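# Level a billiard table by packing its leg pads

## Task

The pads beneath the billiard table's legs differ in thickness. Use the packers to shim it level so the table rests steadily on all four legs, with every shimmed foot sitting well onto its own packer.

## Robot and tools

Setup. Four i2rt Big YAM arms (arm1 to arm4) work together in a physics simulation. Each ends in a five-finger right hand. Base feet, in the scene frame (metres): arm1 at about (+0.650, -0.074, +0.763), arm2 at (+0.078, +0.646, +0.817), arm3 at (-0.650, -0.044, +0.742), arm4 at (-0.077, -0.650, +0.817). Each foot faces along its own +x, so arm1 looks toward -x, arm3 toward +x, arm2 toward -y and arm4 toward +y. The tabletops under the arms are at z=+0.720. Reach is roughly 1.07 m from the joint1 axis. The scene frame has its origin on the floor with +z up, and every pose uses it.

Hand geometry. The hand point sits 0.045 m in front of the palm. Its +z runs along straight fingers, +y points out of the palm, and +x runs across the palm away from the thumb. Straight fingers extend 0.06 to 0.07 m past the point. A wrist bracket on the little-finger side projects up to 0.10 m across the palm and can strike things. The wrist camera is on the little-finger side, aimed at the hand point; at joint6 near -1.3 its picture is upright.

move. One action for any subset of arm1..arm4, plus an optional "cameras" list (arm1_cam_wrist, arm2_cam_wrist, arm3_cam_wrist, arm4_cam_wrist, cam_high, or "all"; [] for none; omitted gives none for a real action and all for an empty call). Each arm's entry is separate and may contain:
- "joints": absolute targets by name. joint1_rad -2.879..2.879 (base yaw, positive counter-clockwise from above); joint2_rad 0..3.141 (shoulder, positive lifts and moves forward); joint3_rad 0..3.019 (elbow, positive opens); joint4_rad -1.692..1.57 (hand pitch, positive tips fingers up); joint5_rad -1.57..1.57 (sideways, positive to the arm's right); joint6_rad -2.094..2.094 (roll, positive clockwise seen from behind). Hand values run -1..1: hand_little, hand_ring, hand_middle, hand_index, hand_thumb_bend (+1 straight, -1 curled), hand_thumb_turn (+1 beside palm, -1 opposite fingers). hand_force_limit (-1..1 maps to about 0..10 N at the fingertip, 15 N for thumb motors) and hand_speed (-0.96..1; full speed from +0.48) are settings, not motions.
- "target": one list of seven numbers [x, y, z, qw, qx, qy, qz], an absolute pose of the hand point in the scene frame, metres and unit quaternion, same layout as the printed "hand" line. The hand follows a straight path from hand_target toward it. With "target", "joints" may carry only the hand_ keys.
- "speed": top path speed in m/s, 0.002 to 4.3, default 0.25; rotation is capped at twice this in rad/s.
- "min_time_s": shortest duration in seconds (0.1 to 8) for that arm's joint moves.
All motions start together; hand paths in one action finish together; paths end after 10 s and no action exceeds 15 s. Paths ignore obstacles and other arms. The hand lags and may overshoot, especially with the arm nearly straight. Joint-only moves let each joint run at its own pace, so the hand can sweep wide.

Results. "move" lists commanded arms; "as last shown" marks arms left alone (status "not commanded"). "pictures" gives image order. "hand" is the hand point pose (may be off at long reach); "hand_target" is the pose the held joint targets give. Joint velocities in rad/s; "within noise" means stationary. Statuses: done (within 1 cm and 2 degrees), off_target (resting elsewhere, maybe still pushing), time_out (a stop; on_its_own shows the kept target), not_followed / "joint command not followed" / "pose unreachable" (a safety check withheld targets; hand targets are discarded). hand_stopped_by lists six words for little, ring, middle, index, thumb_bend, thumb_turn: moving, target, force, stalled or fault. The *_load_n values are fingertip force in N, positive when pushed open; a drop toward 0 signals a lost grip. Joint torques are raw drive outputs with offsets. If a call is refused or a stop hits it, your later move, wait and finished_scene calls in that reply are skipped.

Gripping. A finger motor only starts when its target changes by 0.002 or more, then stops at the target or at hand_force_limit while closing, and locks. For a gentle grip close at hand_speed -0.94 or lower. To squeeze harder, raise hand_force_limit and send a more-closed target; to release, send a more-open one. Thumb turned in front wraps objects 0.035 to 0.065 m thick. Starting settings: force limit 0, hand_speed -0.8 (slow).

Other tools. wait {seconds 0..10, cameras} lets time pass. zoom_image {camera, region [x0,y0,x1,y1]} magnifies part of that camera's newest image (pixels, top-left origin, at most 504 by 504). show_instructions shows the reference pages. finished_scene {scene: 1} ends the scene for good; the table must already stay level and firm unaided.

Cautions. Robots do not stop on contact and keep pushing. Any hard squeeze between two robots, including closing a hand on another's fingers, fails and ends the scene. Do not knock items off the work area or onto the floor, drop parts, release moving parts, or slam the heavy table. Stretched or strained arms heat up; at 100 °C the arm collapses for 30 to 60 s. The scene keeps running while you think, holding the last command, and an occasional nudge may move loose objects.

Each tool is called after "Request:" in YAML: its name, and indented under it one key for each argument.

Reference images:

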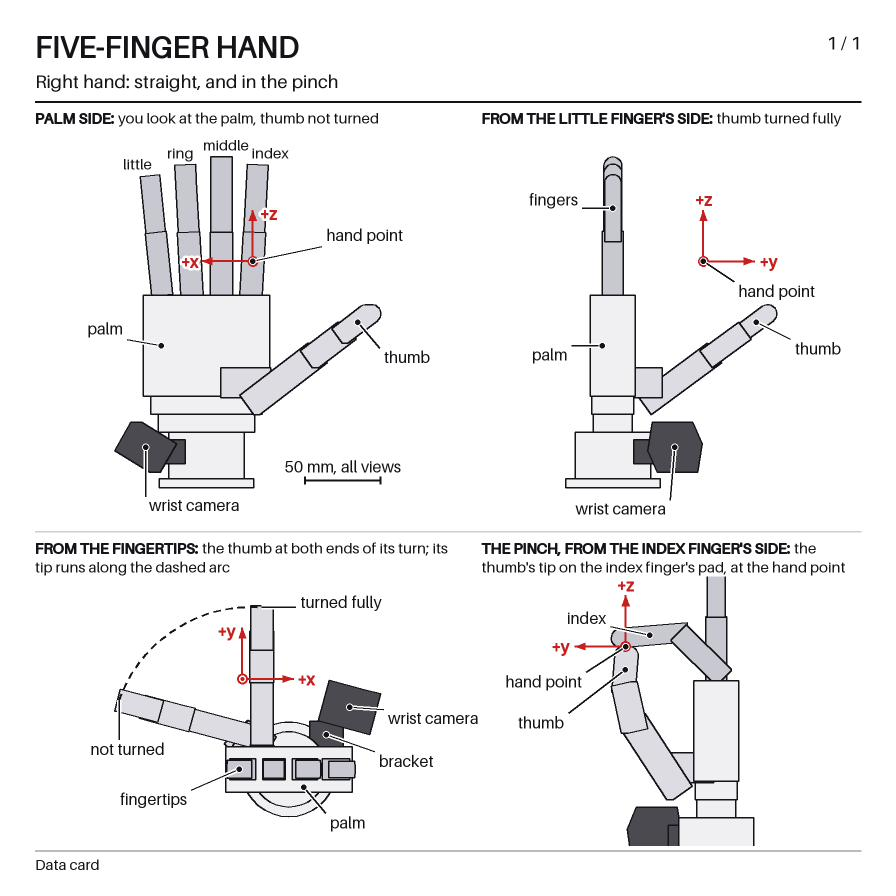

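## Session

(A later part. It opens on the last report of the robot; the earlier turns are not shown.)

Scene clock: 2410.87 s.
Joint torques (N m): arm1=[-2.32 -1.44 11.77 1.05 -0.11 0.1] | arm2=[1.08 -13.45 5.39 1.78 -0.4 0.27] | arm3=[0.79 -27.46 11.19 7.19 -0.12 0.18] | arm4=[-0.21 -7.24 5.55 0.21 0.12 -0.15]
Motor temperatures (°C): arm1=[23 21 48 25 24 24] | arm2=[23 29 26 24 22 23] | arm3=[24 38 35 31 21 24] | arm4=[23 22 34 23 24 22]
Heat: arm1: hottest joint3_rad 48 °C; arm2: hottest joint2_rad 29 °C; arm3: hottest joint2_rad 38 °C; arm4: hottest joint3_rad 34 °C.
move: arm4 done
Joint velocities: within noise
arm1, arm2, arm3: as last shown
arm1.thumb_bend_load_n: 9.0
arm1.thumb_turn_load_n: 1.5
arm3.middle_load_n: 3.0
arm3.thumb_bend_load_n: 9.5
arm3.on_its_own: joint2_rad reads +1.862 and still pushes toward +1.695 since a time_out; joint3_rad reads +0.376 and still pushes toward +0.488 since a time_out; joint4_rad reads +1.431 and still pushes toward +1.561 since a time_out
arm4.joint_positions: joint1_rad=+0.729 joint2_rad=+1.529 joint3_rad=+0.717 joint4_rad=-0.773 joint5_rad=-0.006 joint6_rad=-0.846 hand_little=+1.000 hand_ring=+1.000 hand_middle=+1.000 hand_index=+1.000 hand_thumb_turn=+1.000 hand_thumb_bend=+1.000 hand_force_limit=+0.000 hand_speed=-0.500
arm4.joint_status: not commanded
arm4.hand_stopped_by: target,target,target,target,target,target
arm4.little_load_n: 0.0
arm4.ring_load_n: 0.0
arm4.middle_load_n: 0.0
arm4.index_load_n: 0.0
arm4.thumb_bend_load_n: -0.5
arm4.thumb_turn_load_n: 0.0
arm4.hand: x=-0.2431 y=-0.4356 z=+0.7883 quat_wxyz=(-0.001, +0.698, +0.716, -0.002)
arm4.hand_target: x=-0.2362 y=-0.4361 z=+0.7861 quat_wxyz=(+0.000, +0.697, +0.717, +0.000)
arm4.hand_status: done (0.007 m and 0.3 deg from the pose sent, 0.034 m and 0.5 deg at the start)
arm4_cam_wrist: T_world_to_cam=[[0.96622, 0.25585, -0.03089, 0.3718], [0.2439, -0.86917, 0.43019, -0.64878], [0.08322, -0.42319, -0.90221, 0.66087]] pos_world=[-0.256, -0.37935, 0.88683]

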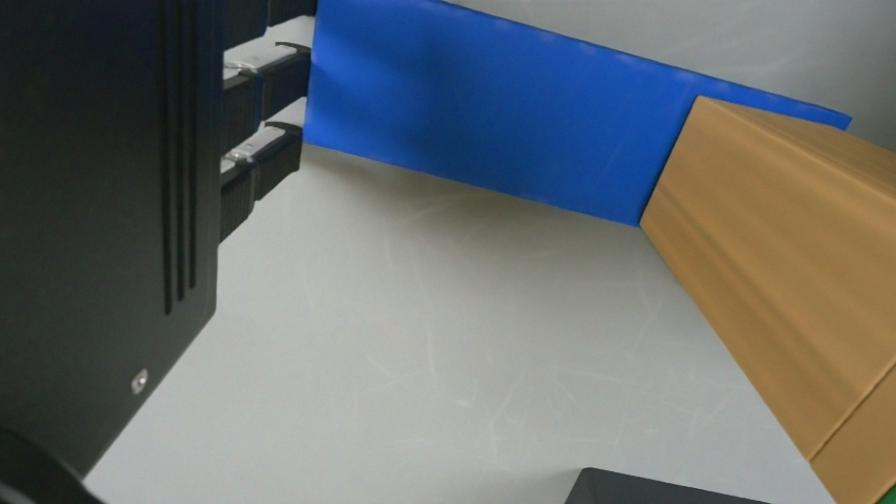

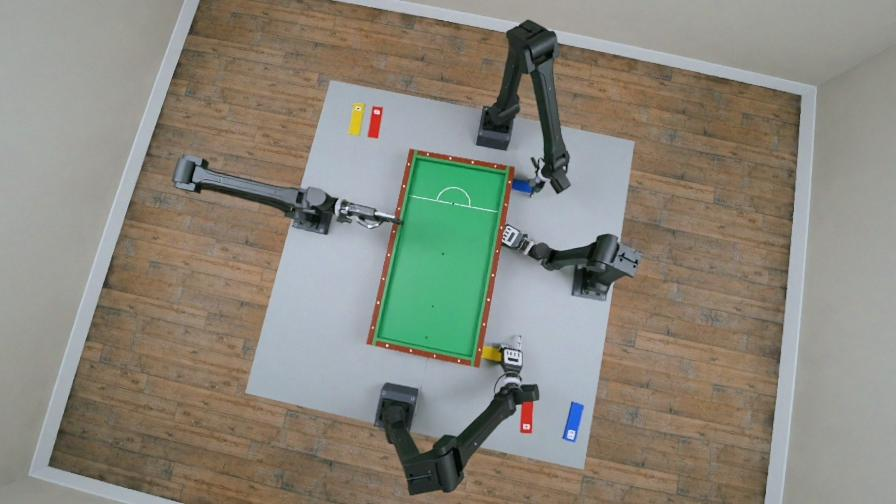

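Request:
move:
  arm2: {"target": [-0.285, 0.317, 0.760, -0.007, 0.013, -0.889, 0.458], "speed": 0.06}
  cameras: ["arm2_cam_wrist", "cam_high"]

Request:
zoom_image:
  camera: "cam_high"
  region: [440, 310, 560, 400]

Scene clock: 2438.83 s.
Joint torques (N m): arm1=[-2.32 -1.44 11.74 1.05 -0.11 0.1] | arm2=[1.49 -14.39 4.33 1.48 -0.29 0.31] | arm3=[0.73 -27.34 11.21 7.15 -0.12 0.18] | arm4=[-0.26 -7.24 5.55 0.2 0.12 -0.15]
Motor temperatures (°C): arm1=[23 21 48 25 24 24] | arm2=[23 29 26 24 22 23] | arm3=[24 39 36 32 21 24] | arm4=[23 22 34 23 24 22]
Heat: arm1: hottest joint3_rad 48 °C; arm2: hottest joint2_rad 29 °C; arm3: hottest joint2_rad 39 °C; arm4: hottest joint3_rad 34 °C.
move: arm2 off_target
Joint velocities: within noise
arm1, arm3, arm4: as last shown
arm1.thumb_bend_load_n: 9.5
arm1.thumb_turn_load_n: 1.0
arm2.joint_positions: joint1_rad=-1.131 joint2_rad=+1.847 joint3_rad=+0.897 joint4_rad=-0.085 joint5_rad=-0.827 joint6_rad=-0.897 hand_little=+1.000 hand_ring=-0.300 hand_middle=-0.134 hand_index=-0.300 hand_thumb_turn=-1.000 hand_thumb_bend=+1.000 hand_force_limit=+0.000 hand_speed=-0.800
arm2.joint_status: not commanded
arm2.hand_stopped_by: target,target,force,target,target,target
arm2.little_load_n: 0.0
arm2.ring_load_n: 0.0
arm2.middle_load_n: 11.0
arm2.index_load_n: 0.0
arm2.thumb_bend_load_n: 0.5
arm2.thumb_turn_load_n: 1.0
arm2.hand: x=-0.2918 y=+0.3240 z=+0.7547 quat_wxyz=(-0.005, +0.012, -0.890, +0.456)
arm2.hand_target: x=-0.2850 y=+0.3172 z=+0.7599 quat_wxyz=(-0.007, +0.013, -0.889, +0.458)
arm2.hand_status: off_target (0.011 m and 0.4 deg from the pose sent, 0.037 m and 0.6 deg at the start)
arm3.little_load_n: -0.5
arm3.middle_load_n: 2.5
arm3.on_its_own: joint2_rad reads +1.862 and still pushes toward +1.695 since a time_out; joint3_rad reads +0.376 and still pushes toward +0.488 since a time_out; joint4_rad reads +1.431 and still pushes toward +1.561 since a time_out
arm4.thumb_bend_load_n: 0.0
arm4.hand: x=-0.2430 y=-0.4356 z=+0.7883 quat_wxyz=(-0.001, +0.698, +0.716, -0.002)
arm2_cam_wrist: T_world_to_cam=[[-0.27928, 0.59055, -0.75713, 0.29586], [0.80508, 0.57374, 0.15054, -0.07113], [0.5233, -0.56751, -0.63568, 0.93113]] pos_world=[-0.34737, 0.39452, 0.82661]

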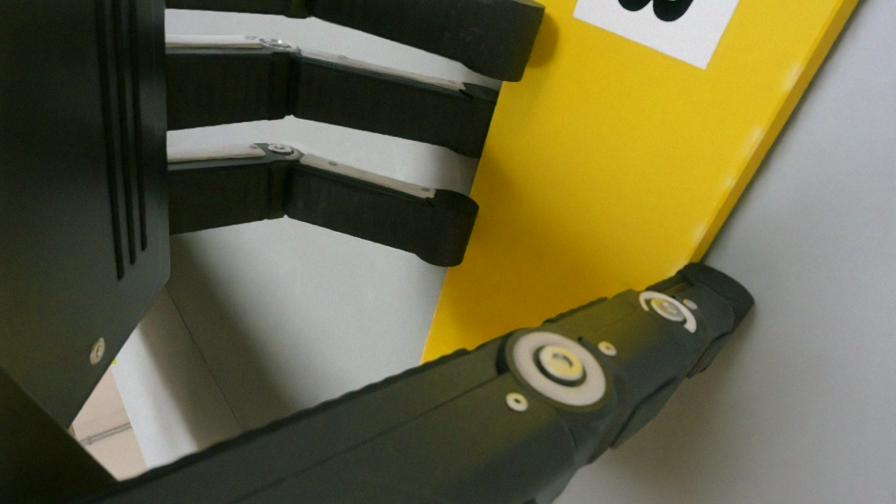

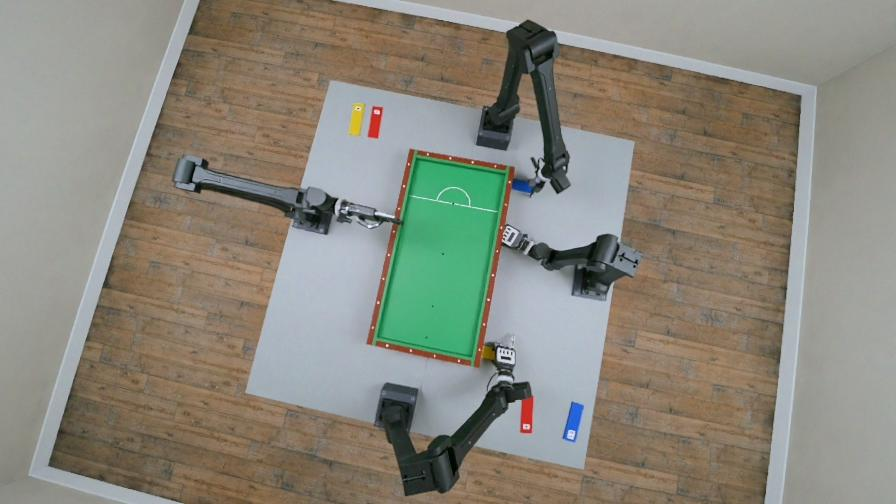

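Scaled by 4.200 from the camera's image (finer frame: 1280x720).

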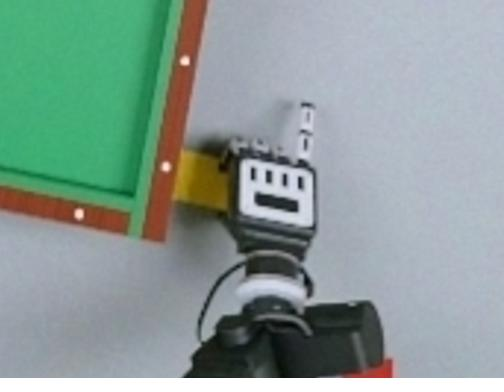

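Request:
move:
  arm4: {"target": [-0.285, -0.436, 0.80, 0, 0.6972, 0.7169, 0], "speed": 0.1}

Request:
move:
  arm4: {"target": [-0.33, -0.42, 1.06, 0, 0.6972, 0.7169, 0], "speed": 0.25}
  cameras: ["arm4_cam_wrist", "cam_high"]

Scene clock: 2517.77 s.
Joint torques (N m): arm1=[-2.37 -1.44 11.75 1.03 -0.11 0.11] | arm2=[1.44 -14.39 4.31 1.58 -0.29 0.29] | arm3=[0.73 -27.34 11.19 7.17 -0.12 0.18] | arm4=[1.61 -6.01 9.78 -0.64 -0.06 0.13]
Motor temperatures (°C): arm1=[23 21 48 25 24 24] | arm2=[23 28 26 24 22 23] | arm3=[24 40 38 33 21 24] | arm4=[23 22 34 23 24 22]
Heat: arm1: hottest joint3_rad 48 °C; arm2: hottest joint2_rad 28 °C; arm3: hottest joint2_rad 40 °C; arm4: hottest joint3_rad 34 °C.
move: arm4 off_target
Joint velocities: within noise
arm1, arm2, arm3: as last shown
arm2.joint_positions: joint1_rad=-1.131 joint2_rad=+1.847 joint3_rad=+0.897 joint4_rad=-0.084 joint5_rad=-0.827 joint6_rad=-0.896 hand_little=+1.000 hand_ring=-0.300 hand_middle=-0.134 hand_index=-0.300 hand_thumb_turn=-1.000 hand_thumb_bend=+1.000 hand_force_limit=+0.000 hand_speed=-0.800
arm2.thumb_turn_load_n: 0.5
arm2.hand: x=-0.2919 y=+0.3239 z=+0.7548 quat_wxyz=(-0.005, +0.012, -0.890, +0.456)
arm2.hand_target: x=-0.2851 y=+0.3172 z=+0.7599 quat_wxyz=(-0.007, +0.013, -0.889, +0.458)
arm3.little_load_n: 0.0
arm3.on_its_own: joint2_rad reads +1.862 and still pushes toward +1.695 since a time_out; joint3_rad reads +0.376 and still pushes toward +0.488 since a time_out; joint4_rad reads +1.431 and still pushes toward +1.561 since a time_out
arm4.joint_positions: joint1_rad=+0.807 joint2_rad=+1.555 joint3_rad=+0.776 joint4_rad=-0.815 joint5_rad=-0.004 joint6_rad=-0.776 hand_little=+1.000 hand_ring=+1.000 hand_middle=+1.000 hand_index=+1.000 hand_thumb_turn=+1.000 hand_thumb_bend=+1.000 hand_force_limit=+0.000 hand_speed=-0.500
arm4.joint_status: not commanded
arm4.hand_stopped_by: target,target,target,target,target,target
arm4.little_load_n: 0.0
arm4.ring_load_n: 0.0
arm4.middle_load_n: 0.0
arm4.index_load_n: 0.0
arm4.thumb_bend_load_n: 0.0
arm4.thumb_turn_load_n: 0.0
arm4.hand: x=-0.2730 y=-0.4421 z=+0.7968 quat_wxyz=(+0.003, +0.695, +0.719, +0.000)
arm4.hand_target: x=-0.2848 y=-0.4362 z=+0.8001 quat_wxyz=(+0.000, +0.697, +0.717, +0.000)
arm4.hand_status: off_target (0.014 m and 0.5 deg from the pose sent, 0.044 m and 0.3 deg at the start)
pictures: none

Scene clock: 2519.67 s.
Joint torques (N m): arm1=[-2.32 -1.44 11.74 1.03 -0.11 0.1] | arm2=[1.49 -14.39 4.33 1.57 -0.29 0.29] | arm3=[0.67 -27.4 11.21 7.17 -0.12 0.19] | arm4=[1.73 -6.36 13.26 -0.69 -0.1 0.13]
Motor temperatures (°C): arm1=[23 21 48 25 24 24] | arm2=[23 28 26 24 22 23] | arm3=[24 40 38 33 21 24] | arm4=[23 22 34 23 24 22]
Heat: arm1: hottest joint3_rad 48 °C; arm2: hottest joint2_rad 28 °C; arm3: hottest joint2_rad 40 °C; arm4: hottest joint3_rad 34 °C.
move: arm4 off_target
Joint velocities: within noise
arm1, arm2, arm3: as last shown
arm1.thumb_turn_load_n: 1.5
arm3.middle_load_n: 3.0
arm3.index_load_n: 3.0
arm3.on_its_own: joint2_rad reads +1.862 and still pushes toward +1.695 since a time_out; joint3_rad reads +0.376 and still pushes toward +0.488 since a time_out; joint4_rad reads +1.431 and still pushes toward +1.561 since a time_out
arm4.joint_positions: joint1_rad=+0.848 joint2_rad=+1.405 joint3_rad=+1.349 joint4_rad=-1.549 joint5_rad=-0.004 joint6_rad=-0.734 hand_little=+1.000 hand_ring=+1.000 hand_middle=+1.000 hand_index=+1.000 hand_thumb_turn=+1.000 hand_thumb_bend=+1.000 hand_force_limit=+0.000 hand_speed=-0.500
arm4.joint_status: not commanded
arm4.hand_stopped_by: target,target,target,target,target,target
arm4.little_load_n: 0.0
arm4.ring_load_n: 0.0
arm4.middle_load_n: 0.0
arm4.index_load_n: 0.0
arm4.thumb_bend_load_n: -0.5
arm4.thumb_turn_load_n: 0.0
arm4.hand: x=-0.3176 y=-0.4244 z=+1.0505 quat_wxyz=(+0.009, +0.696, +0.718, +0.001)
arm4.hand_target: x=-0.3296 y=-0.4203 z=+1.0599 quat_wxyz=(+0.000, +0.697, +0.717, +0.000)
arm4.hand_status: off_target (0.016 m and 1.0 deg from the pose sent, 0.270 m and 0.5 deg at the start)
arm4_cam_wrist: T_world_to_cam=[[0.96489, 0.26215, -0.01636, 0.43604], [0.24204, -0.86325, 0.44297, -0.74512], [0.102, -0.43138, -0.89639, 0.90468]] pos_world=[-0.33266, -0.36727, 1.14814]

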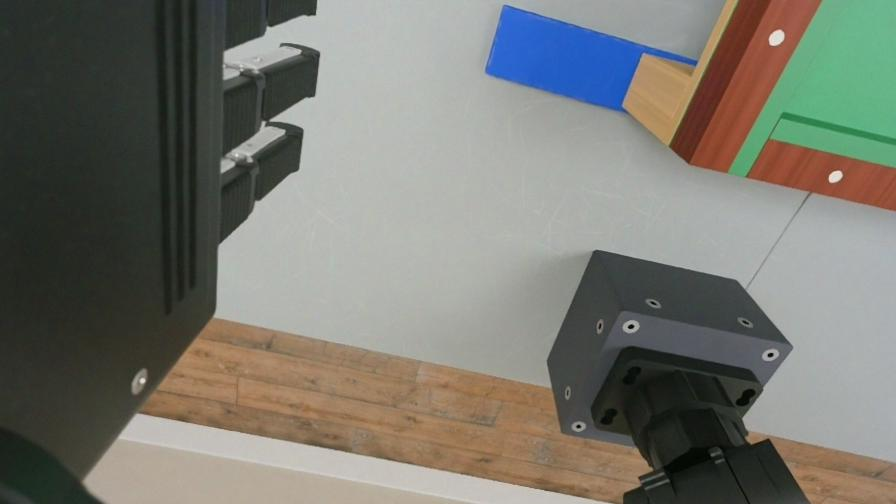

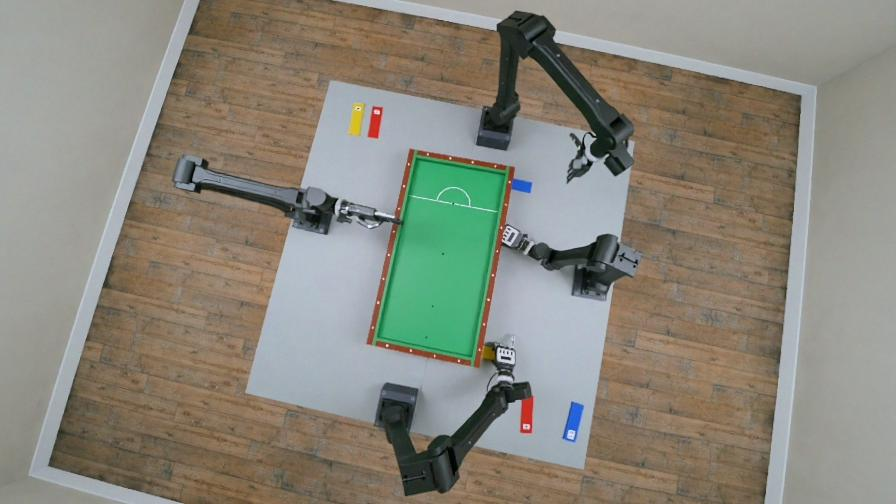

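Request:
move:
  arm4: {"target": [-0.24, -0.20, 1.10, 0.4304, -0.5611, -0.5611, -0.4304], "speed": 0.25}
  cameras: ["arm4_cam_wrist", "cam_high"]

Scene clock: 2535.07 s.
Joint torques (N m): arm1=[-2.32 -1.44 11.75 1.05 -0.11 0.1] | arm2=[1.44 -14.33 4.33 1.58 -0.29 0.29] | arm3=[0.73 -27.4 11.19 7.17 -0.12 0.18] | arm4=[-0.03 -4.48 9.43 2.43 0.05 -0.17]
Motor temperatures (°C): arm1=[23 21 48 25 24 24] | arm2=[23 28 26 24 22 23] | arm3=[24 41 38 33 21 24] | arm4=[23 22 36 23 24 22]
Heat: arm1: hottest joint3_rad 48 °C; arm2: hottest joint2_rad 28 °C; arm3: hottest joint2_rad 41 °C; arm4: hottest joint3_rad 36 °C.
move: arm4 done
Joint velocities: within noise
arm1, arm2, arm3: as last shown
arm3.middle_load_n: 2.5
arm3.index_load_n: 3.5
arm3.on_its_own: joint2_rad reads +1.862 and still pushes toward +1.695 since a time_out; joint3_rad reads +0.376 and still pushes toward +0.488 since a time_out; joint4_rad reads +1.431 and still pushes toward +1.561 since a time_out
arm4.joint_positions: joint1_rad=+0.681 joint2_rad=+1.132 joint3_rad=+0.834 joint4_rad=-0.052 joint5_rad=+0.666 joint6_rad=-1.343 hand_little=+1.000 hand_ring=+1.000 hand_middle=+1.000 hand_index=+1.000 hand_thumb_turn=+1.000 hand_thumb_bend=+1.000 hand_force_limit=+0.000 hand_speed=-0.500
arm4.joint_status: not commanded
arm4.hand_stopped_by: target,target,target,target,target,target
arm4.little_load_n: 0.0
arm4.ring_load_n: 0.0
arm4.middle_load_n: 0.0
arm4.index_load_n: 0.0
arm4.thumb_bend_load_n: 0.0
arm4.thumb_turn_load_n: 0.0
arm4.hand: x=-0.2448 y=-0.2015 z=+1.1067 quat_wxyz=(-0.436, +0.563, +0.558, +0.426)
arm4.hand_target: x=-0.2400 y=-0.2002 z=+1.1000 quat_wxyz=(-0.430, +0.561, +0.561, +0.430)
arm4.hand_status: done (0.008 m and 0.9 deg from the pose sent, 0.243 m and 75.6 deg at the start)
arm4_cam_wrist: T_world_to_cam=[[0.97515, 0.08881, 0.20297, 0.03318], [0.21205, -0.63958, -0.7389, 0.7505], [0.06419, 0.76358, -0.64251, 0.99443]] pos_world=[-0.25534, -0.28227, 1.18675]

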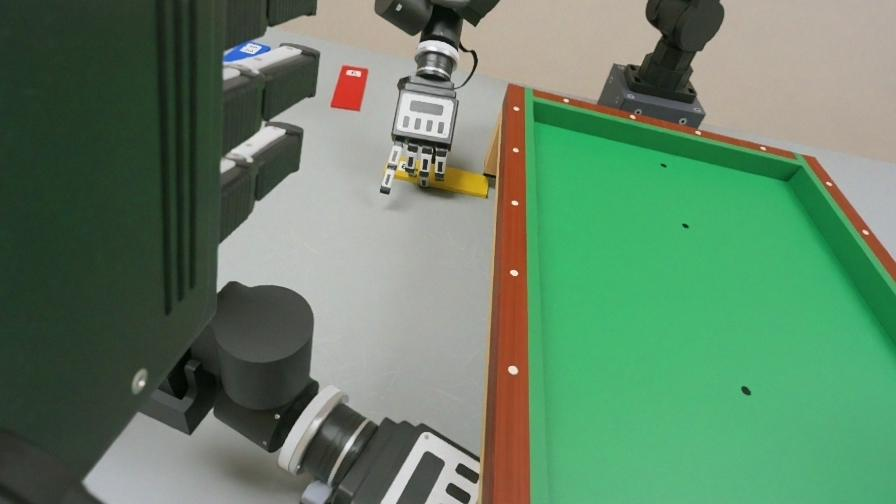

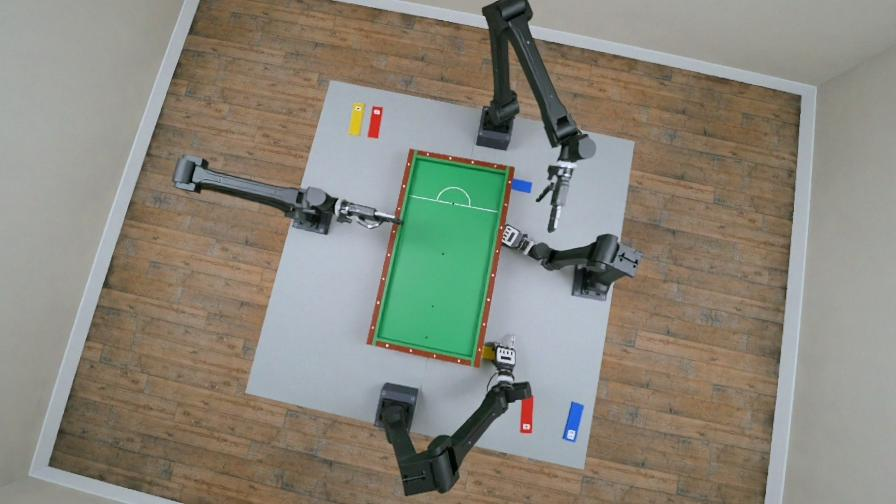

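Excellent view.

Request:
zoom_image:
  camera: "arm4_cam_wrist"
  region: [370, 90, 540, 220]

Scaled by 2.965 from the camera's image (finer frame: 1280x720).

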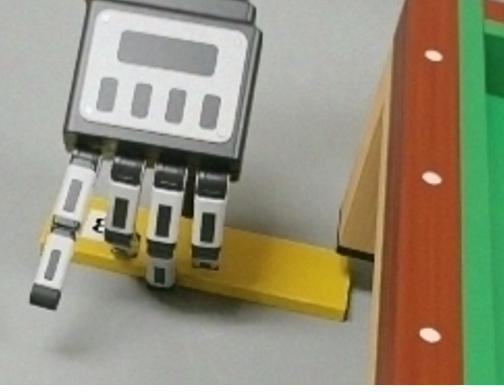

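Request:
move:
  arm2: {"target": [-0.285, 0.342, 0.768, -0.007, 0.013, -0.889, 0.458], "speed": 0.06}
  cameras: ["arm2_cam_wrist", "arm4_cam_wrist"]

Request:
zoom_image:
  camera: "arm4_cam_wrist"
  region: [370, 90, 540, 220]

Scene clock: 2572.17 s.
Joint torques (N m): arm1=[-2.26 -1.44 11.77 1.03 -0.11 0.11] | arm2=[-1.55 -14.97 4.9 0.88 -0.55 -0.07] | arm3=[0.73 -27.4 11.19 7.19 -0.12 0.18] | arm4=[-0.03 -4.48 9.43 2.45 0.06 -0.16]
Motor temperatures (°C): arm1=[23 21 49 25 24 24] | arm2=[23 28 25 24 22 23] | arm3=[24 41 38 33 21 24] | arm4=[23 22 37 23 23 22]
Heat: arm1: hottest joint3_rad 49 °C; arm2: hottest joint2_rad 28 °C; arm3: hottest joint2_rad 41 °C; arm4: hottest joint3_rad 37 °C.
move: arm2 off_target
Joint velocities: within noise
arm1, arm4: as last shown
arm1.index_load_n: 0.5
arm1.thumb_turn_load_n: 1.0
arm2.joint_positions: joint1_rad=-1.147 joint2_rad=+1.824 joint3_rad=+0.868 joint4_rad=-0.133 joint5_rad=-0.845 joint6_rad=-0.923 hand_little=+1.000 hand_ring=-0.300 hand_middle=-0.134 hand_index=-0.300 hand_thumb_turn=-1.000 hand_thumb_bend=+1.000 hand_force_limit=+0.000 hand_speed=-0.800
arm2.joint_status: not commanded
arm2.hand_stopped_by: target,target,force,target,target,target
arm2.little_load_n: 0.0
arm2.ring_load_n: 0.0
arm2.middle_load_n: 11.0
arm2.index_load_n: 0.0
arm2.thumb_bend_load_n: 0.5
arm2.thumb_turn_load_n: 1.0
arm2.hand: x=-0.2763 y=+0.3381 z=+0.7555 quat_wxyz=(-0.022, +0.008, -0.892, +0.452)
arm2.hand_target: x=-0.2849 y=+0.3419 z=+0.7677 quat_wxyz=(-0.007, +0.013, -0.889, +0.458)
arm2.hand_status: off_target (0.016 m and 2.0 deg from the pose sent, 0.023 m and 0.4 deg at the start)
arm3.joint_positions: joint1_rad=-0.246 joint2_rad=+1.862 joint3_rad=+0.376 joint4_rad=+1.431 joint5_rad=+0.122 joint6_rad=-0.036 hand_little=+0.350 hand_ring=+0.350 hand_middle=+0.621 hand_index=+0.481 hand_thumb_turn=-1.000 hand_thumb_bend=-0.941 hand_force_limit=+0.000 hand_speed=-0.800
arm3.joint_status: not commanded
arm3.hand_stopped_by: target,target,target,target,force,target
arm3.little_load_n: 0.0
arm3.ring_load_n: 0.0
arm3.middle_load_n: 3.0
arm3.index_load_n: 3.5
arm3.thumb_bend_load_n: 9.5
arm3.thumb_turn_load_n: 4.0
arm3.on_its_own: joint2_rad reads +1.862 and still pushes toward +1.695 since a time_out; joint3_rad reads +0.376 and still pushes toward +0.488 since a time_out; joint4_rad reads +1.431 and still pushes toward +1.561 since a time_out
arm3.hand: x=-0.1656 y=-0.1409 z=+0.7582 quat_wxyz=(-0.388, +0.436, -0.582, +0.567)
arm3.hand_target: x=-0.1122 y=-0.1426 z=+0.9192 quat_wxyz=(-0.489, +0.330, -0.468, +0.658)
arm3.hand_status: not commanded
arm4.joint_positions: joint1_rad=+0.681 joint2_rad=+1.132 joint3_rad=+0.834 joint4_rad=-0.052 joint5_rad=+0.666 joint6_rad=-1.344 hand_little=+1.000 hand_ring=+1.000 hand_middle=+1.000 hand_index=+1.000 hand_thumb_turn=+1.000 hand_thumb_bend=+1.000 hand_force_limit=+0.000 hand_speed=-0.500
arm4.hand: x=-0.2448 y=-0.2015 z=+1.1067 quat_wxyz=(-0.436, +0.562, +0.559, +0.426)
arm4.hand_target: x=-0.2400 y=-0.2002 z=+1.1001 quat_wxyz=(-0.430, +0.561, +0.561, +0.430)
arm2_cam_wrist: T_world_to_cam=[[-0.25816, 0.5946, -0.76145, 0.30021], [0.79459, 0.57899, 0.18273, -0.12081], [0.54952, -0.55787, -0.62194, 0.92505]] pos_world=[-0.33484, 0.4075, 0.82599]
arm4_cam_wrist: T_world_to_cam=[[0.97497, 0.08901, 0.20374, 0.03228], [0.21276, -0.63957, -0.73871, 0.75045], [0.06456, 0.76356, -0.6425, 0.9945]] pos_world=[-0.25533, -0.28227, 1.18675]

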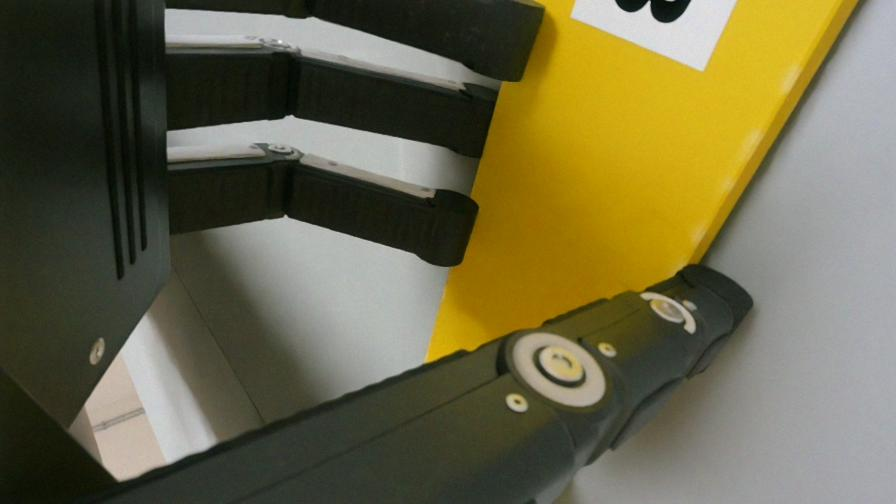

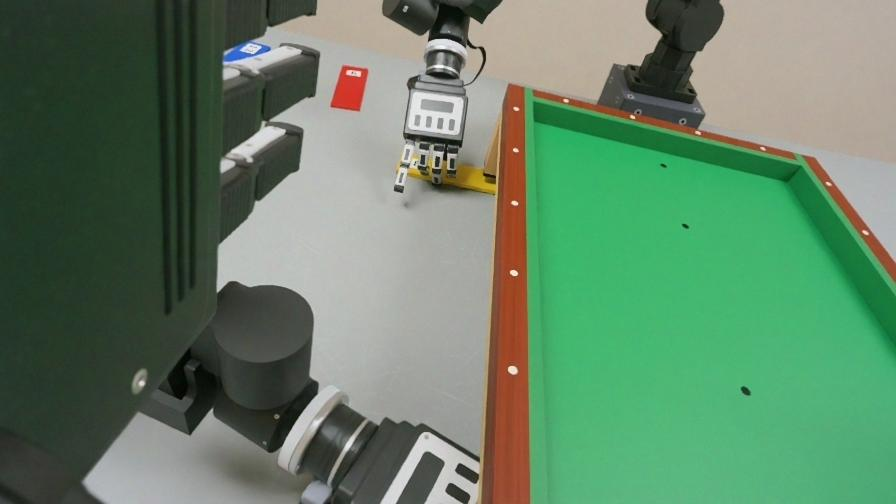

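Scaled by 2.965 from the camera's image (finer frame: 1280x720).

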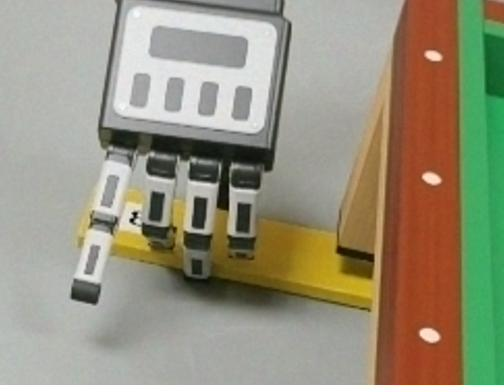

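Request:
move:
  arm2: {"target": [-0.274, 0.352, 0.768, -0.007, 0.013, -0.889, 0.458], "speed": 0.05}
  cameras: ["arm4_cam_wrist", "arm2_cam_wrist"]

Request:
zoom_image:
  camera: "arm4_cam_wrist"
  region: [370, 90, 540, 220]

Scene clock: 2609.60 s.
Joint torques (N m): arm1=[-2.37 -1.44 11.77 1.03 -0.11 0.1] | arm2=[-1.73 -14.62 4.74 1.01 -0.57 -0.06] | arm3=[0.79 -27.28 11.19 7.19 -0.11 0.19] | arm4=[-0.03 -4.42 9.43 2.45 0.06 -0.17]
Motor temperatures (°C): arm1=[23 21 49 25 24 24] | arm2=[23 28 26 24 22 23] | arm3=[24 42 38 34 21 24] | arm4=[23 22 38 23 23 22]
Heat: arm1: hottest joint3_rad 49 °C; arm2: hottest joint2_rad 28 °C; arm3: hottest joint2_rad 42 °C; arm4: hottest joint3_rad 38 °C.
move: arm2 off_target
Joint velocities: within noise
arm1.joint_positions: joint1_rad=+0.012 joint2_rad=+0.711 joint3_rad=+0.452 joint4_rad=+0.310 joint5_rad=+0.003 joint6_rad=-1.571 hand_little=+1.000 hand_ring=+1.000 hand_middle=+1.000 hand_index=+1.000 hand_thumb_turn=-1.000 hand_thumb_bend=-0.939 hand_force_limit=+0.000 hand_speed=-0.800
arm1.joint_status: not commanded
arm1.hand_stopped_by: target,target,target,target,force,target
arm1.little_load_n: 0.0
arm1.ring_load_n: 0.0
arm1.middle_load_n: 0.0
arm1.index_load_n: 0.0
arm1.thumb_bend_load_n: 9.5
arm1.thumb_turn_load_n: 1.0
arm1.hand: x=+0.2337 y=-0.0123 z=+1.0792 quat_wxyz=(-0.727, +0.003, +0.687, -0.005)
arm1.hand_target: x=+0.2320 y=-0.0079 z=+1.1106 quat_wxyz=(-0.743, +0.010, +0.669, -0.006)
arm1.hand_status: not commanded
arm2.joint_positions: joint1_rad=-1.156 joint2_rad=+1.799 joint3_rad=+0.829 joint4_rad=-0.133 joint5_rad=-0.850 joint6_rad=-0.937 hand_little=+1.000 hand_ring=-0.300 hand_middle=-0.134 hand_index=-0.300 hand_thumb_turn=-1.000 hand_thumb_bend=+1.000 hand_force_limit=+0.000 hand_speed=-0.800
arm2.joint_status: not commanded
arm2.hand_stopped_by: target,target,force,target,target,target
arm2.little_load_n: 0.0
arm2.ring_load_n: 0.0
arm2.middle_load_n: 11.0
arm2.index_load_n: 0.0
arm2.thumb_bend_load_n: 0.5
arm2.thumb_turn_load_n: 1.5
arm2.hand: x=-0.2645 y=+0.3479 z=+0.7558 quat_wxyz=(-0.024, +0.007, -0.892, +0.452)
arm2.hand_target: x=-0.2739 y=+0.3518 z=+0.7677 quat_wxyz=(-0.007, +0.013, -0.889, +0.458)
arm2.hand_status: off_target (0.016 m and 2.2 deg from the pose sent, 0.019 m and 2.0 deg at the start)
arm3, arm4: as last shown
arm3.middle_load_n: 2.5
arm3.on_its_own: joint2_rad reads +1.862 and still pushes toward +1.695 since a time_out; joint3_rad reads +0.376 and still pushes toward +0.488 since a time_out; joint4_rad reads +1.431 and still pushes toward +1.561 since a time_out
arm4.thumb_bend_load_n: -0.5
pictures: arm2_cam_wrist, arm4_cam_wrist
arm2_cam_wrist: T_world_to_cam=[[-0.2559, 0.59545, -0.76155, 0.29802], [0.79319, 0.57964, 0.18669, -0.13959], [0.55259, -0.55628, -0.62064, 0.92352]] pos_world=[-0.32335, 0.41719, 0.82619]
arm4_cam_wrist: T_world_to_cam=[[0.97497, 0.08901, 0.20374, 0.03228], [0.21276, -0.63957, -0.73871, 0.75045], [0.06456, 0.76356, -0.6425, 0.9945]] pos_world=[-0.25533, -0.28227, 1.18675]

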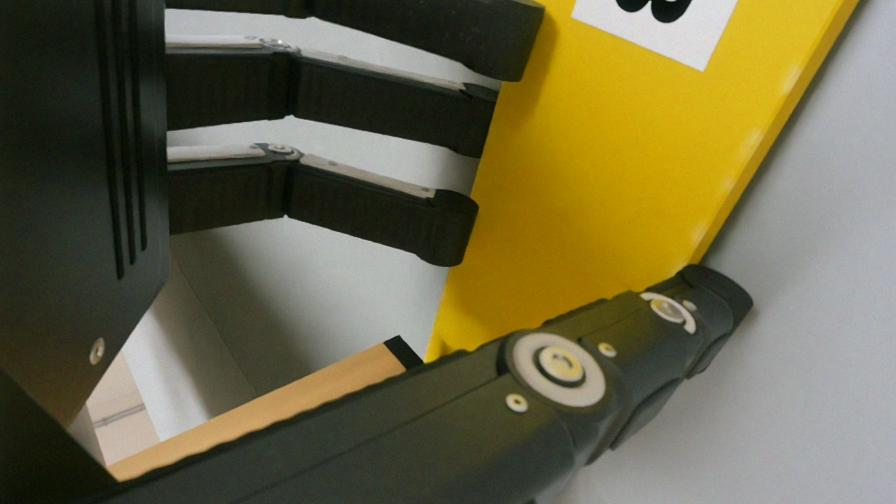

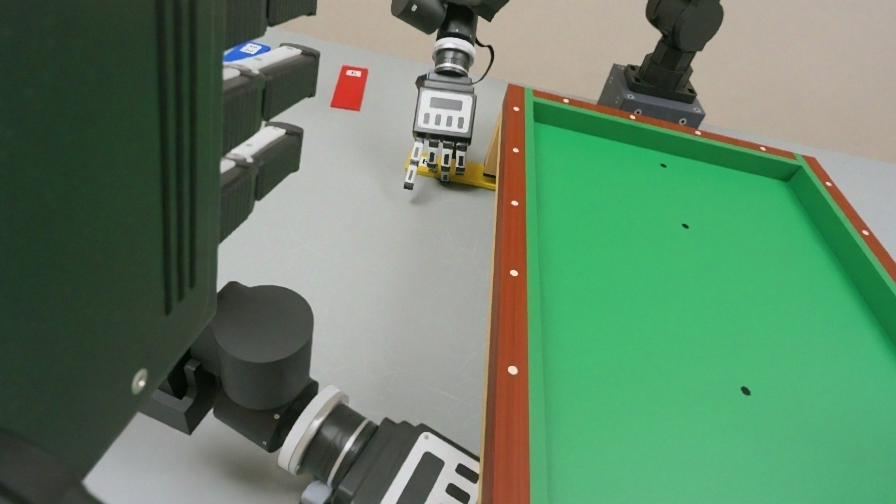

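Scaled by 2.965 from the camera's image (finer frame: 1280x720).

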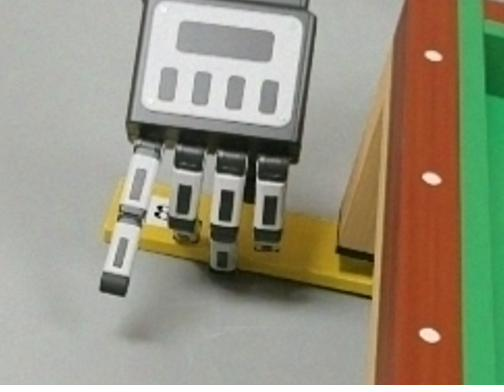

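Request:
zoom_image:
  camera: "arm4_cam_wrist"
  region: [450, 140, 510, 200]

Request:
zoom_image:
  camera: "arm2_cam_wrist"
  region: [320, 300, 520, 440]

Scaled by 8.400 from the camera's image (finer frame: 1280x720).

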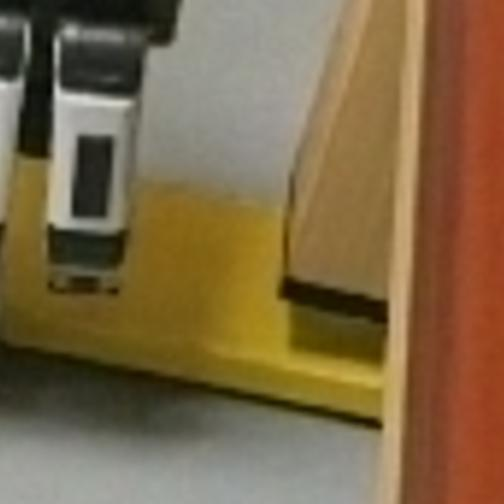

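Scaled by 2.520 from the camera's image (finer frame: 1280x720).

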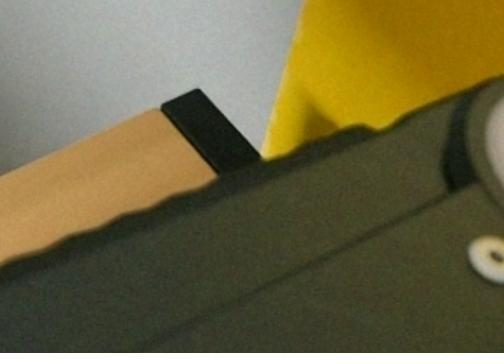

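Request:
move:
  arm2: {"target": [-0.252, 0.350, 0.768, -0.007, 0.013, -0.889, 0.458], "speed": 0.05}
  cameras: ["arm4_cam_wrist"]

Request:
zoom_image:
  camera: "arm4_cam_wrist"
  region: [450, 140, 510, 200]

Scene clock: 2636.20 s.
Joint torques (N m): arm1=[-2.26 -1.44 11.75 1.02 -0.11 0.1] | arm2=[0.67 -13.86 4.67 1.69 -0.4 0.24] | arm3=[0.67 -27.28 11.22 7.19 -0.12 0.18] | arm4=[-0.03 -4.48 9.43 2.45 0.06 -0.17]
Motor temperatures (°C): arm1=[23 21 49 25 24 24] | arm2=[23 29 26 24 22 23] | arm3=[24 42 39 34 21 24] | arm4=[23 21 38 23 23 22]
Heat: arm1: hottest joint3_rad 49 °C; arm2: hottest joint2_rad 29 °C; arm3: hottest joint2_rad 42 °C; arm4: hottest joint3_rad 38 °C.
move: arm2 off_target
Joint velocities: within noise
arm1, arm3, arm4: as last shown
arm2.joint_positions: joint1_rad=-1.156 joint2_rad=+1.762 joint3_rad=+0.768 joint4_rad=-0.098 joint5_rad=-0.842 joint6_rad=-0.936 hand_little=+1.000 hand_ring=-0.300 hand_middle=-0.134 hand_index=-0.300 hand_thumb_turn=-1.000 hand_thumb_bend=+1.000 hand_force_limit=+0.000 hand_speed=-0.800
arm2.joint_status: not commanded
arm2.hand_stopped_by: target,target,force,target,target,target
arm2.little_load_n: 0.0
arm2.ring_load_n: 0.0
arm2.middle_load_n: 10.5
arm2.index_load_n: 0.0
arm2.thumb_bend_load_n: 0.5
arm2.thumb_turn_load_n: 1.5
arm2.hand: x=-0.2486 y=+0.3566 z=+0.7557 quat_wxyz=(-0.018, +0.008, -0.893, +0.451)
arm2.hand_target: x=-0.2518 y=+0.3500 z=+0.7678 quat_wxyz=(-0.007, +0.013, -0.889, +0.458)
arm2.hand_status: off_target (0.014 m and 1.7 deg from the pose sent, 0.018 m and 2.2 deg at the start)
arm3.thumb_turn_load_n: 3.5
arm3.on_its_own: joint2_rad reads +1.862 and still pushes toward +1.695 since a time_out; joint3_rad reads +0.376 and still pushes toward +0.488 since a time_out; joint4_rad reads +1.431 and still pushes toward +1.561 since a time_out
arm4.little_load_n: -0.5
arm4.thumb_bend_load_n: 0.0
arm4_cam_wrist: T_world_to_cam=[[0.97497, 0.08901, 0.20374, 0.03228], [0.21276, -0.63957, -0.73871, 0.75045], [0.06456, 0.76356, -0.6425, 0.9945]] pos_world=[-0.25533, -0.28227, 1.18675]

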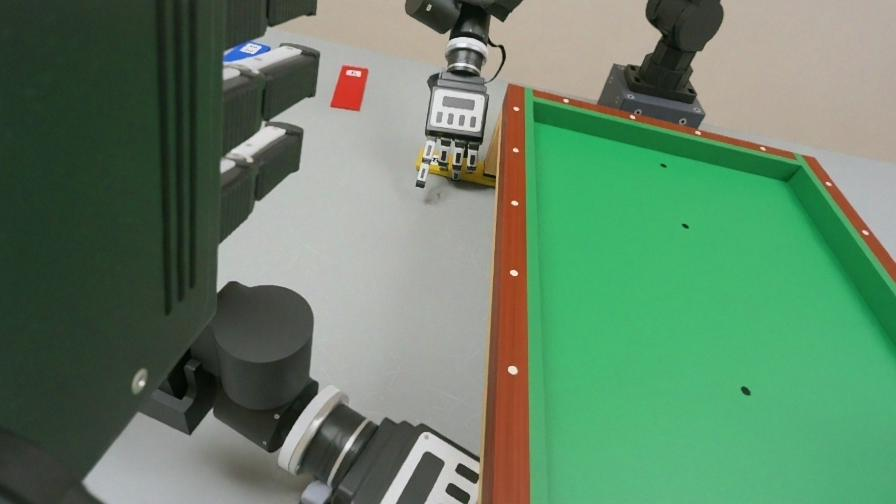

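Scaled by 8.400 from the camera's image (finer frame: 1280x720).

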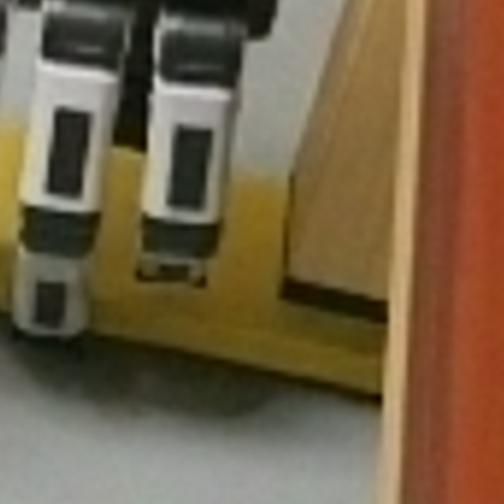

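Request:
move:
  arm2: {"target": [-0.247, 0.338, 0.768, -0.007, 0.013, -0.889, 0.458], "speed": 0.05}
  cameras: ["arm4_cam_wrist"]

Request:
zoom_image:
  camera: "arm4_cam_wrist"
  region: [450, 140, 510, 200]

Scene clock: 2641.83 s.
Joint torques (N m): arm1=[-2.32 -1.44 11.74 1.03 -0.11 0.11] | arm2=[1.26 -13.8 4.63 1.77 -0.39 0.29] | arm3=[0.73 -27.28 11.21 7.16 -0.12 0.19] | arm4=[-0.03 -4.48 9.43 2.45 0.05 -0.16]
Motor temperatures (°C): arm1=[23 21 49 25 24 24] | arm2=[23 29 26 24 22 23] | arm3=[24 42 39 34 21 24] | arm4=[23 21 38 23 23 22]
Heat: arm1: hottest joint3_rad 49 °C; arm2: hottest joint2_rad 29 °C; arm3: hottest joint2_rad 42 °C; arm4: hottest joint3_rad 38 °C.
move: arm2 off_target
Joint velocities: within noise
arm1, arm3, arm4: as last shown
arm1.thumb_bend_load_n: 9.0
arm2.joint_positions: joint1_rad=-1.131 joint2_rad=+1.762 joint3_rad=+0.764 joint4_rad=-0.064 joint5_rad=-0.826 joint6_rad=-0.899 hand_little=+1.000 hand_ring=-0.300 hand_middle=-0.134 hand_index=-0.300 hand_thumb_turn=-1.000 hand_thumb_bend=+1.000 hand_force_limit=+0.000 hand_speed=-0.800
arm2.joint_status: not commanded
arm2.hand_stopped_by: target,target,force,target,target,target
arm2.little_load_n: 0.0
arm2.ring_load_n: 0.0
arm2.middle_load_n: 11.0
arm2.index_load_n: 0.0
arm2.thumb_bend_load_n: 0.5
arm2.thumb_turn_load_n: 1.5
arm2.hand: x=-0.2459 y=+0.3470 z=+0.7557 quat_wxyz=(-0.016, +0.007, -0.893, +0.450)
arm2.hand_target: x=-0.2469 y=+0.3381 z=+0.7678 quat_wxyz=(-0.007, +0.013, -0.889, +0.458)
arm2.hand_status: off_target (0.015 m and 1.6 deg from the pose sent, 0.022 m and 1.7 deg at the start)
arm3.on_its_own: joint2_rad reads +1.862 and still pushes toward +1.695 since a time_out; joint3_rad reads +0.376 and still pushes toward +0.488 since a time_out; joint4_rad reads +1.431 and still pushes toward +1.561 since a time_out
arm4.little_load_n: 0.0
arm4_cam_wrist: T_world_to_cam=[[0.97497, 0.08901, 0.20374, 0.03228], [0.21276, -0.63957, -0.73871, 0.75045], [0.06456, 0.76356, -0.6425, 0.9945]] pos_world=[-0.25533, -0.28227, 1.18675]

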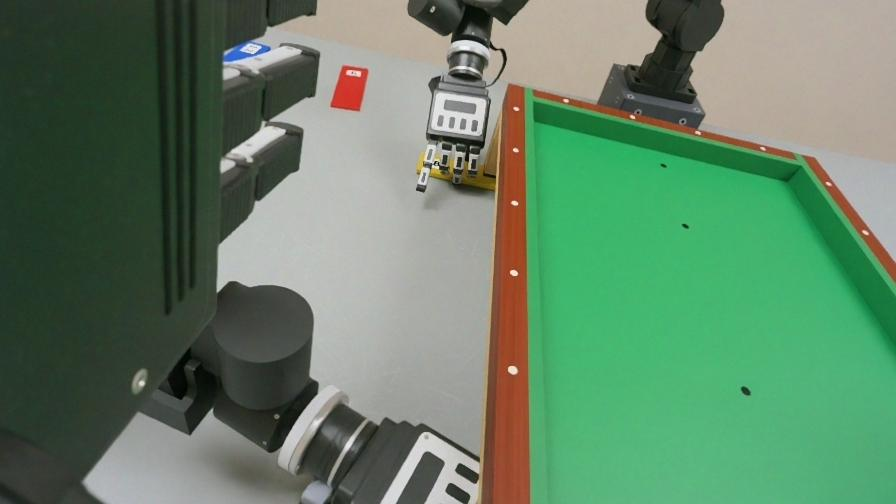

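Scaled by 8.400 from the camera's image (finer frame: 1280x720).

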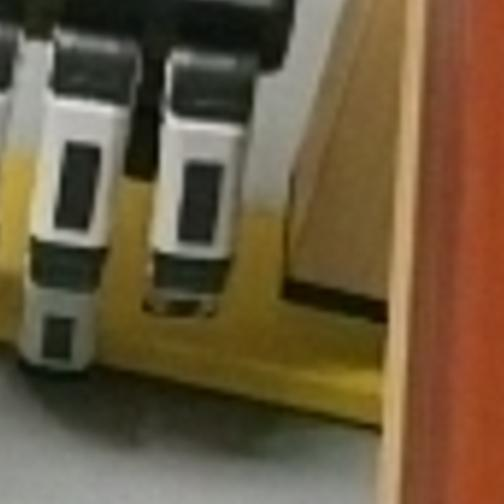

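Request:
move:
  arm3: {"joints": {"joint2_rad": 1.75, "joint3_rad": 0.46, "joint4_rad": 1.54}, "min_time_s": 3}
  cameras: ["arm4_cam_wrist"]

Request:
zoom_image:
  camera: "arm4_cam_wrist"
  region: [450, 140, 510, 200]

Scene clock: 2651.63 s.
Joint torques (N m): arm1=[-2.37 -1.44 11.74 1.03 -0.11 0.1] | arm2=[1.26 -13.8 4.63 1.76 -0.39 0.28] | arm3=[0.79 -22.95 9.2 6.97 -0.19 0.18] | arm4=[-0.09 -4.48 9.43 2.47 0.06 -0.16]
Motor temperatures (°C): arm1=[23 21 49 25 24 24] | arm2=[23 29 26 24 22 23] | arm3=[24 41 38 34 21 24] | arm4=[23 21 38 23 23 22]
Heat: arm1: hottest joint3_rad 49 °C; arm2: hottest joint2_rad 29 °C; arm3: hottest joint2_rad 41 °C; arm4: hottest joint3_rad 38 °C.
move: arm3 time_out
Joint velocities: within noise
arm1, arm2, arm4: as last shown
arm1.thumb_bend_load_n: 9.5
arm1.thumb_turn_load_n: 1.5
arm2.joint_positions: joint1_rad=-1.131 joint2_rad=+1.762 joint3_rad=+0.764 joint4_rad=-0.064 joint5_rad=-0.826 joint6_rad=-0.898 hand_little=+1.000 hand_ring=-0.300 hand_middle=-0.134 hand_index=-0.300 hand_thumb_turn=-1.000 hand_thumb_bend=+1.000 hand_force_limit=+0.000 hand_speed=-0.800
arm3.joint_positions: joint1_rad=-0.246 joint2_rad=+1.870 joint3_rad=+0.373 joint4_rad=+1.414 joint5_rad=+0.124 joint6_rad=-0.036 hand_little=+0.350 hand_ring=+0.350 hand_middle=+0.621 hand_index=+0.481 hand_thumb_turn=-1.000 hand_thumb_bend=-0.941 hand_force_limit=+0.000 hand_speed=-0.800
arm3.joint_status: joint4_rad time_out (moved -0.016 of +0.109); the others done
arm3.hand_stopped_by: target,target,target,target,force,target
arm3.little_load_n: -0.5
arm3.ring_load_n: 0.0
arm3.middle_load_n: 3.0
arm3.index_load_n: 3.5
arm3.thumb_bend_load_n: 9.5
arm3.thumb_turn_load_n: 3.5
arm3.on_its_own: joint4_rad reads +1.414 and still pushes toward +1.540 since a time_out
arm3.hand: x=-0.1691 y=-0.1406 z=+0.7494 quat_wxyz=(-0.381, +0.442, -0.589, +0.560)
arm3.hand_target: x=-0.1198 y=-0.1412 z=+0.8735 quat_wxyz=(-0.467, +0.358, -0.499, +0.636)
arm3.hand_status: not commanded
arm4_cam_wrist: T_world_to_cam=[[0.97497, 0.08901, 0.20374, 0.03228], [0.21276, -0.63957, -0.73871, 0.75045], [0.06456, 0.76356, -0.6425, 0.9945]] pos_world=[-0.25533, -0.28227, 1.18675]

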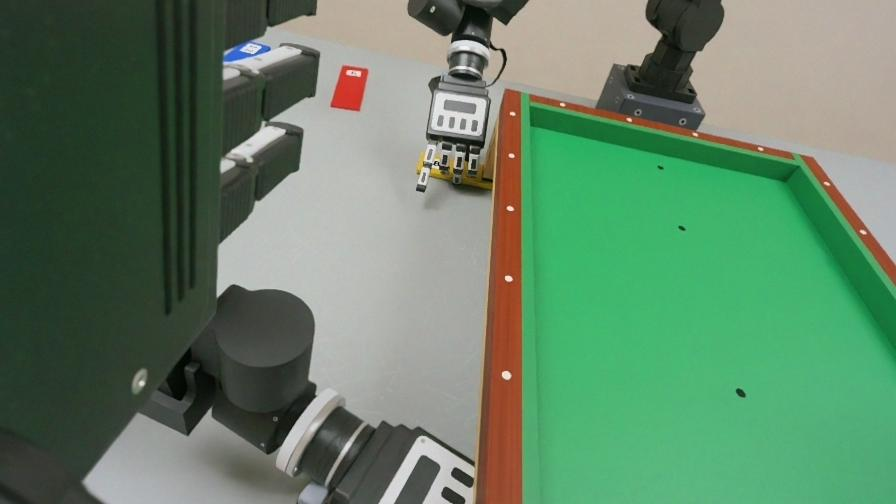

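Scaled by 8.400 from the camera's image (finer frame: 1280x720).

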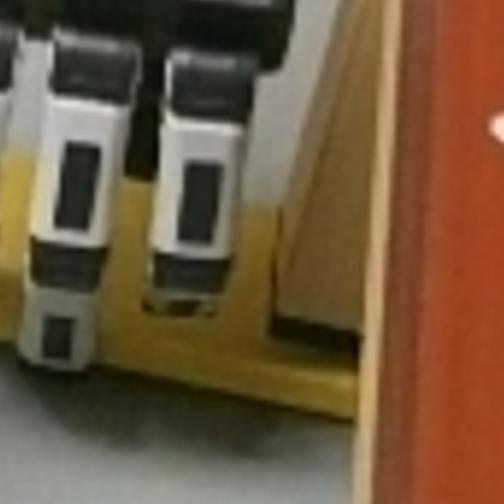

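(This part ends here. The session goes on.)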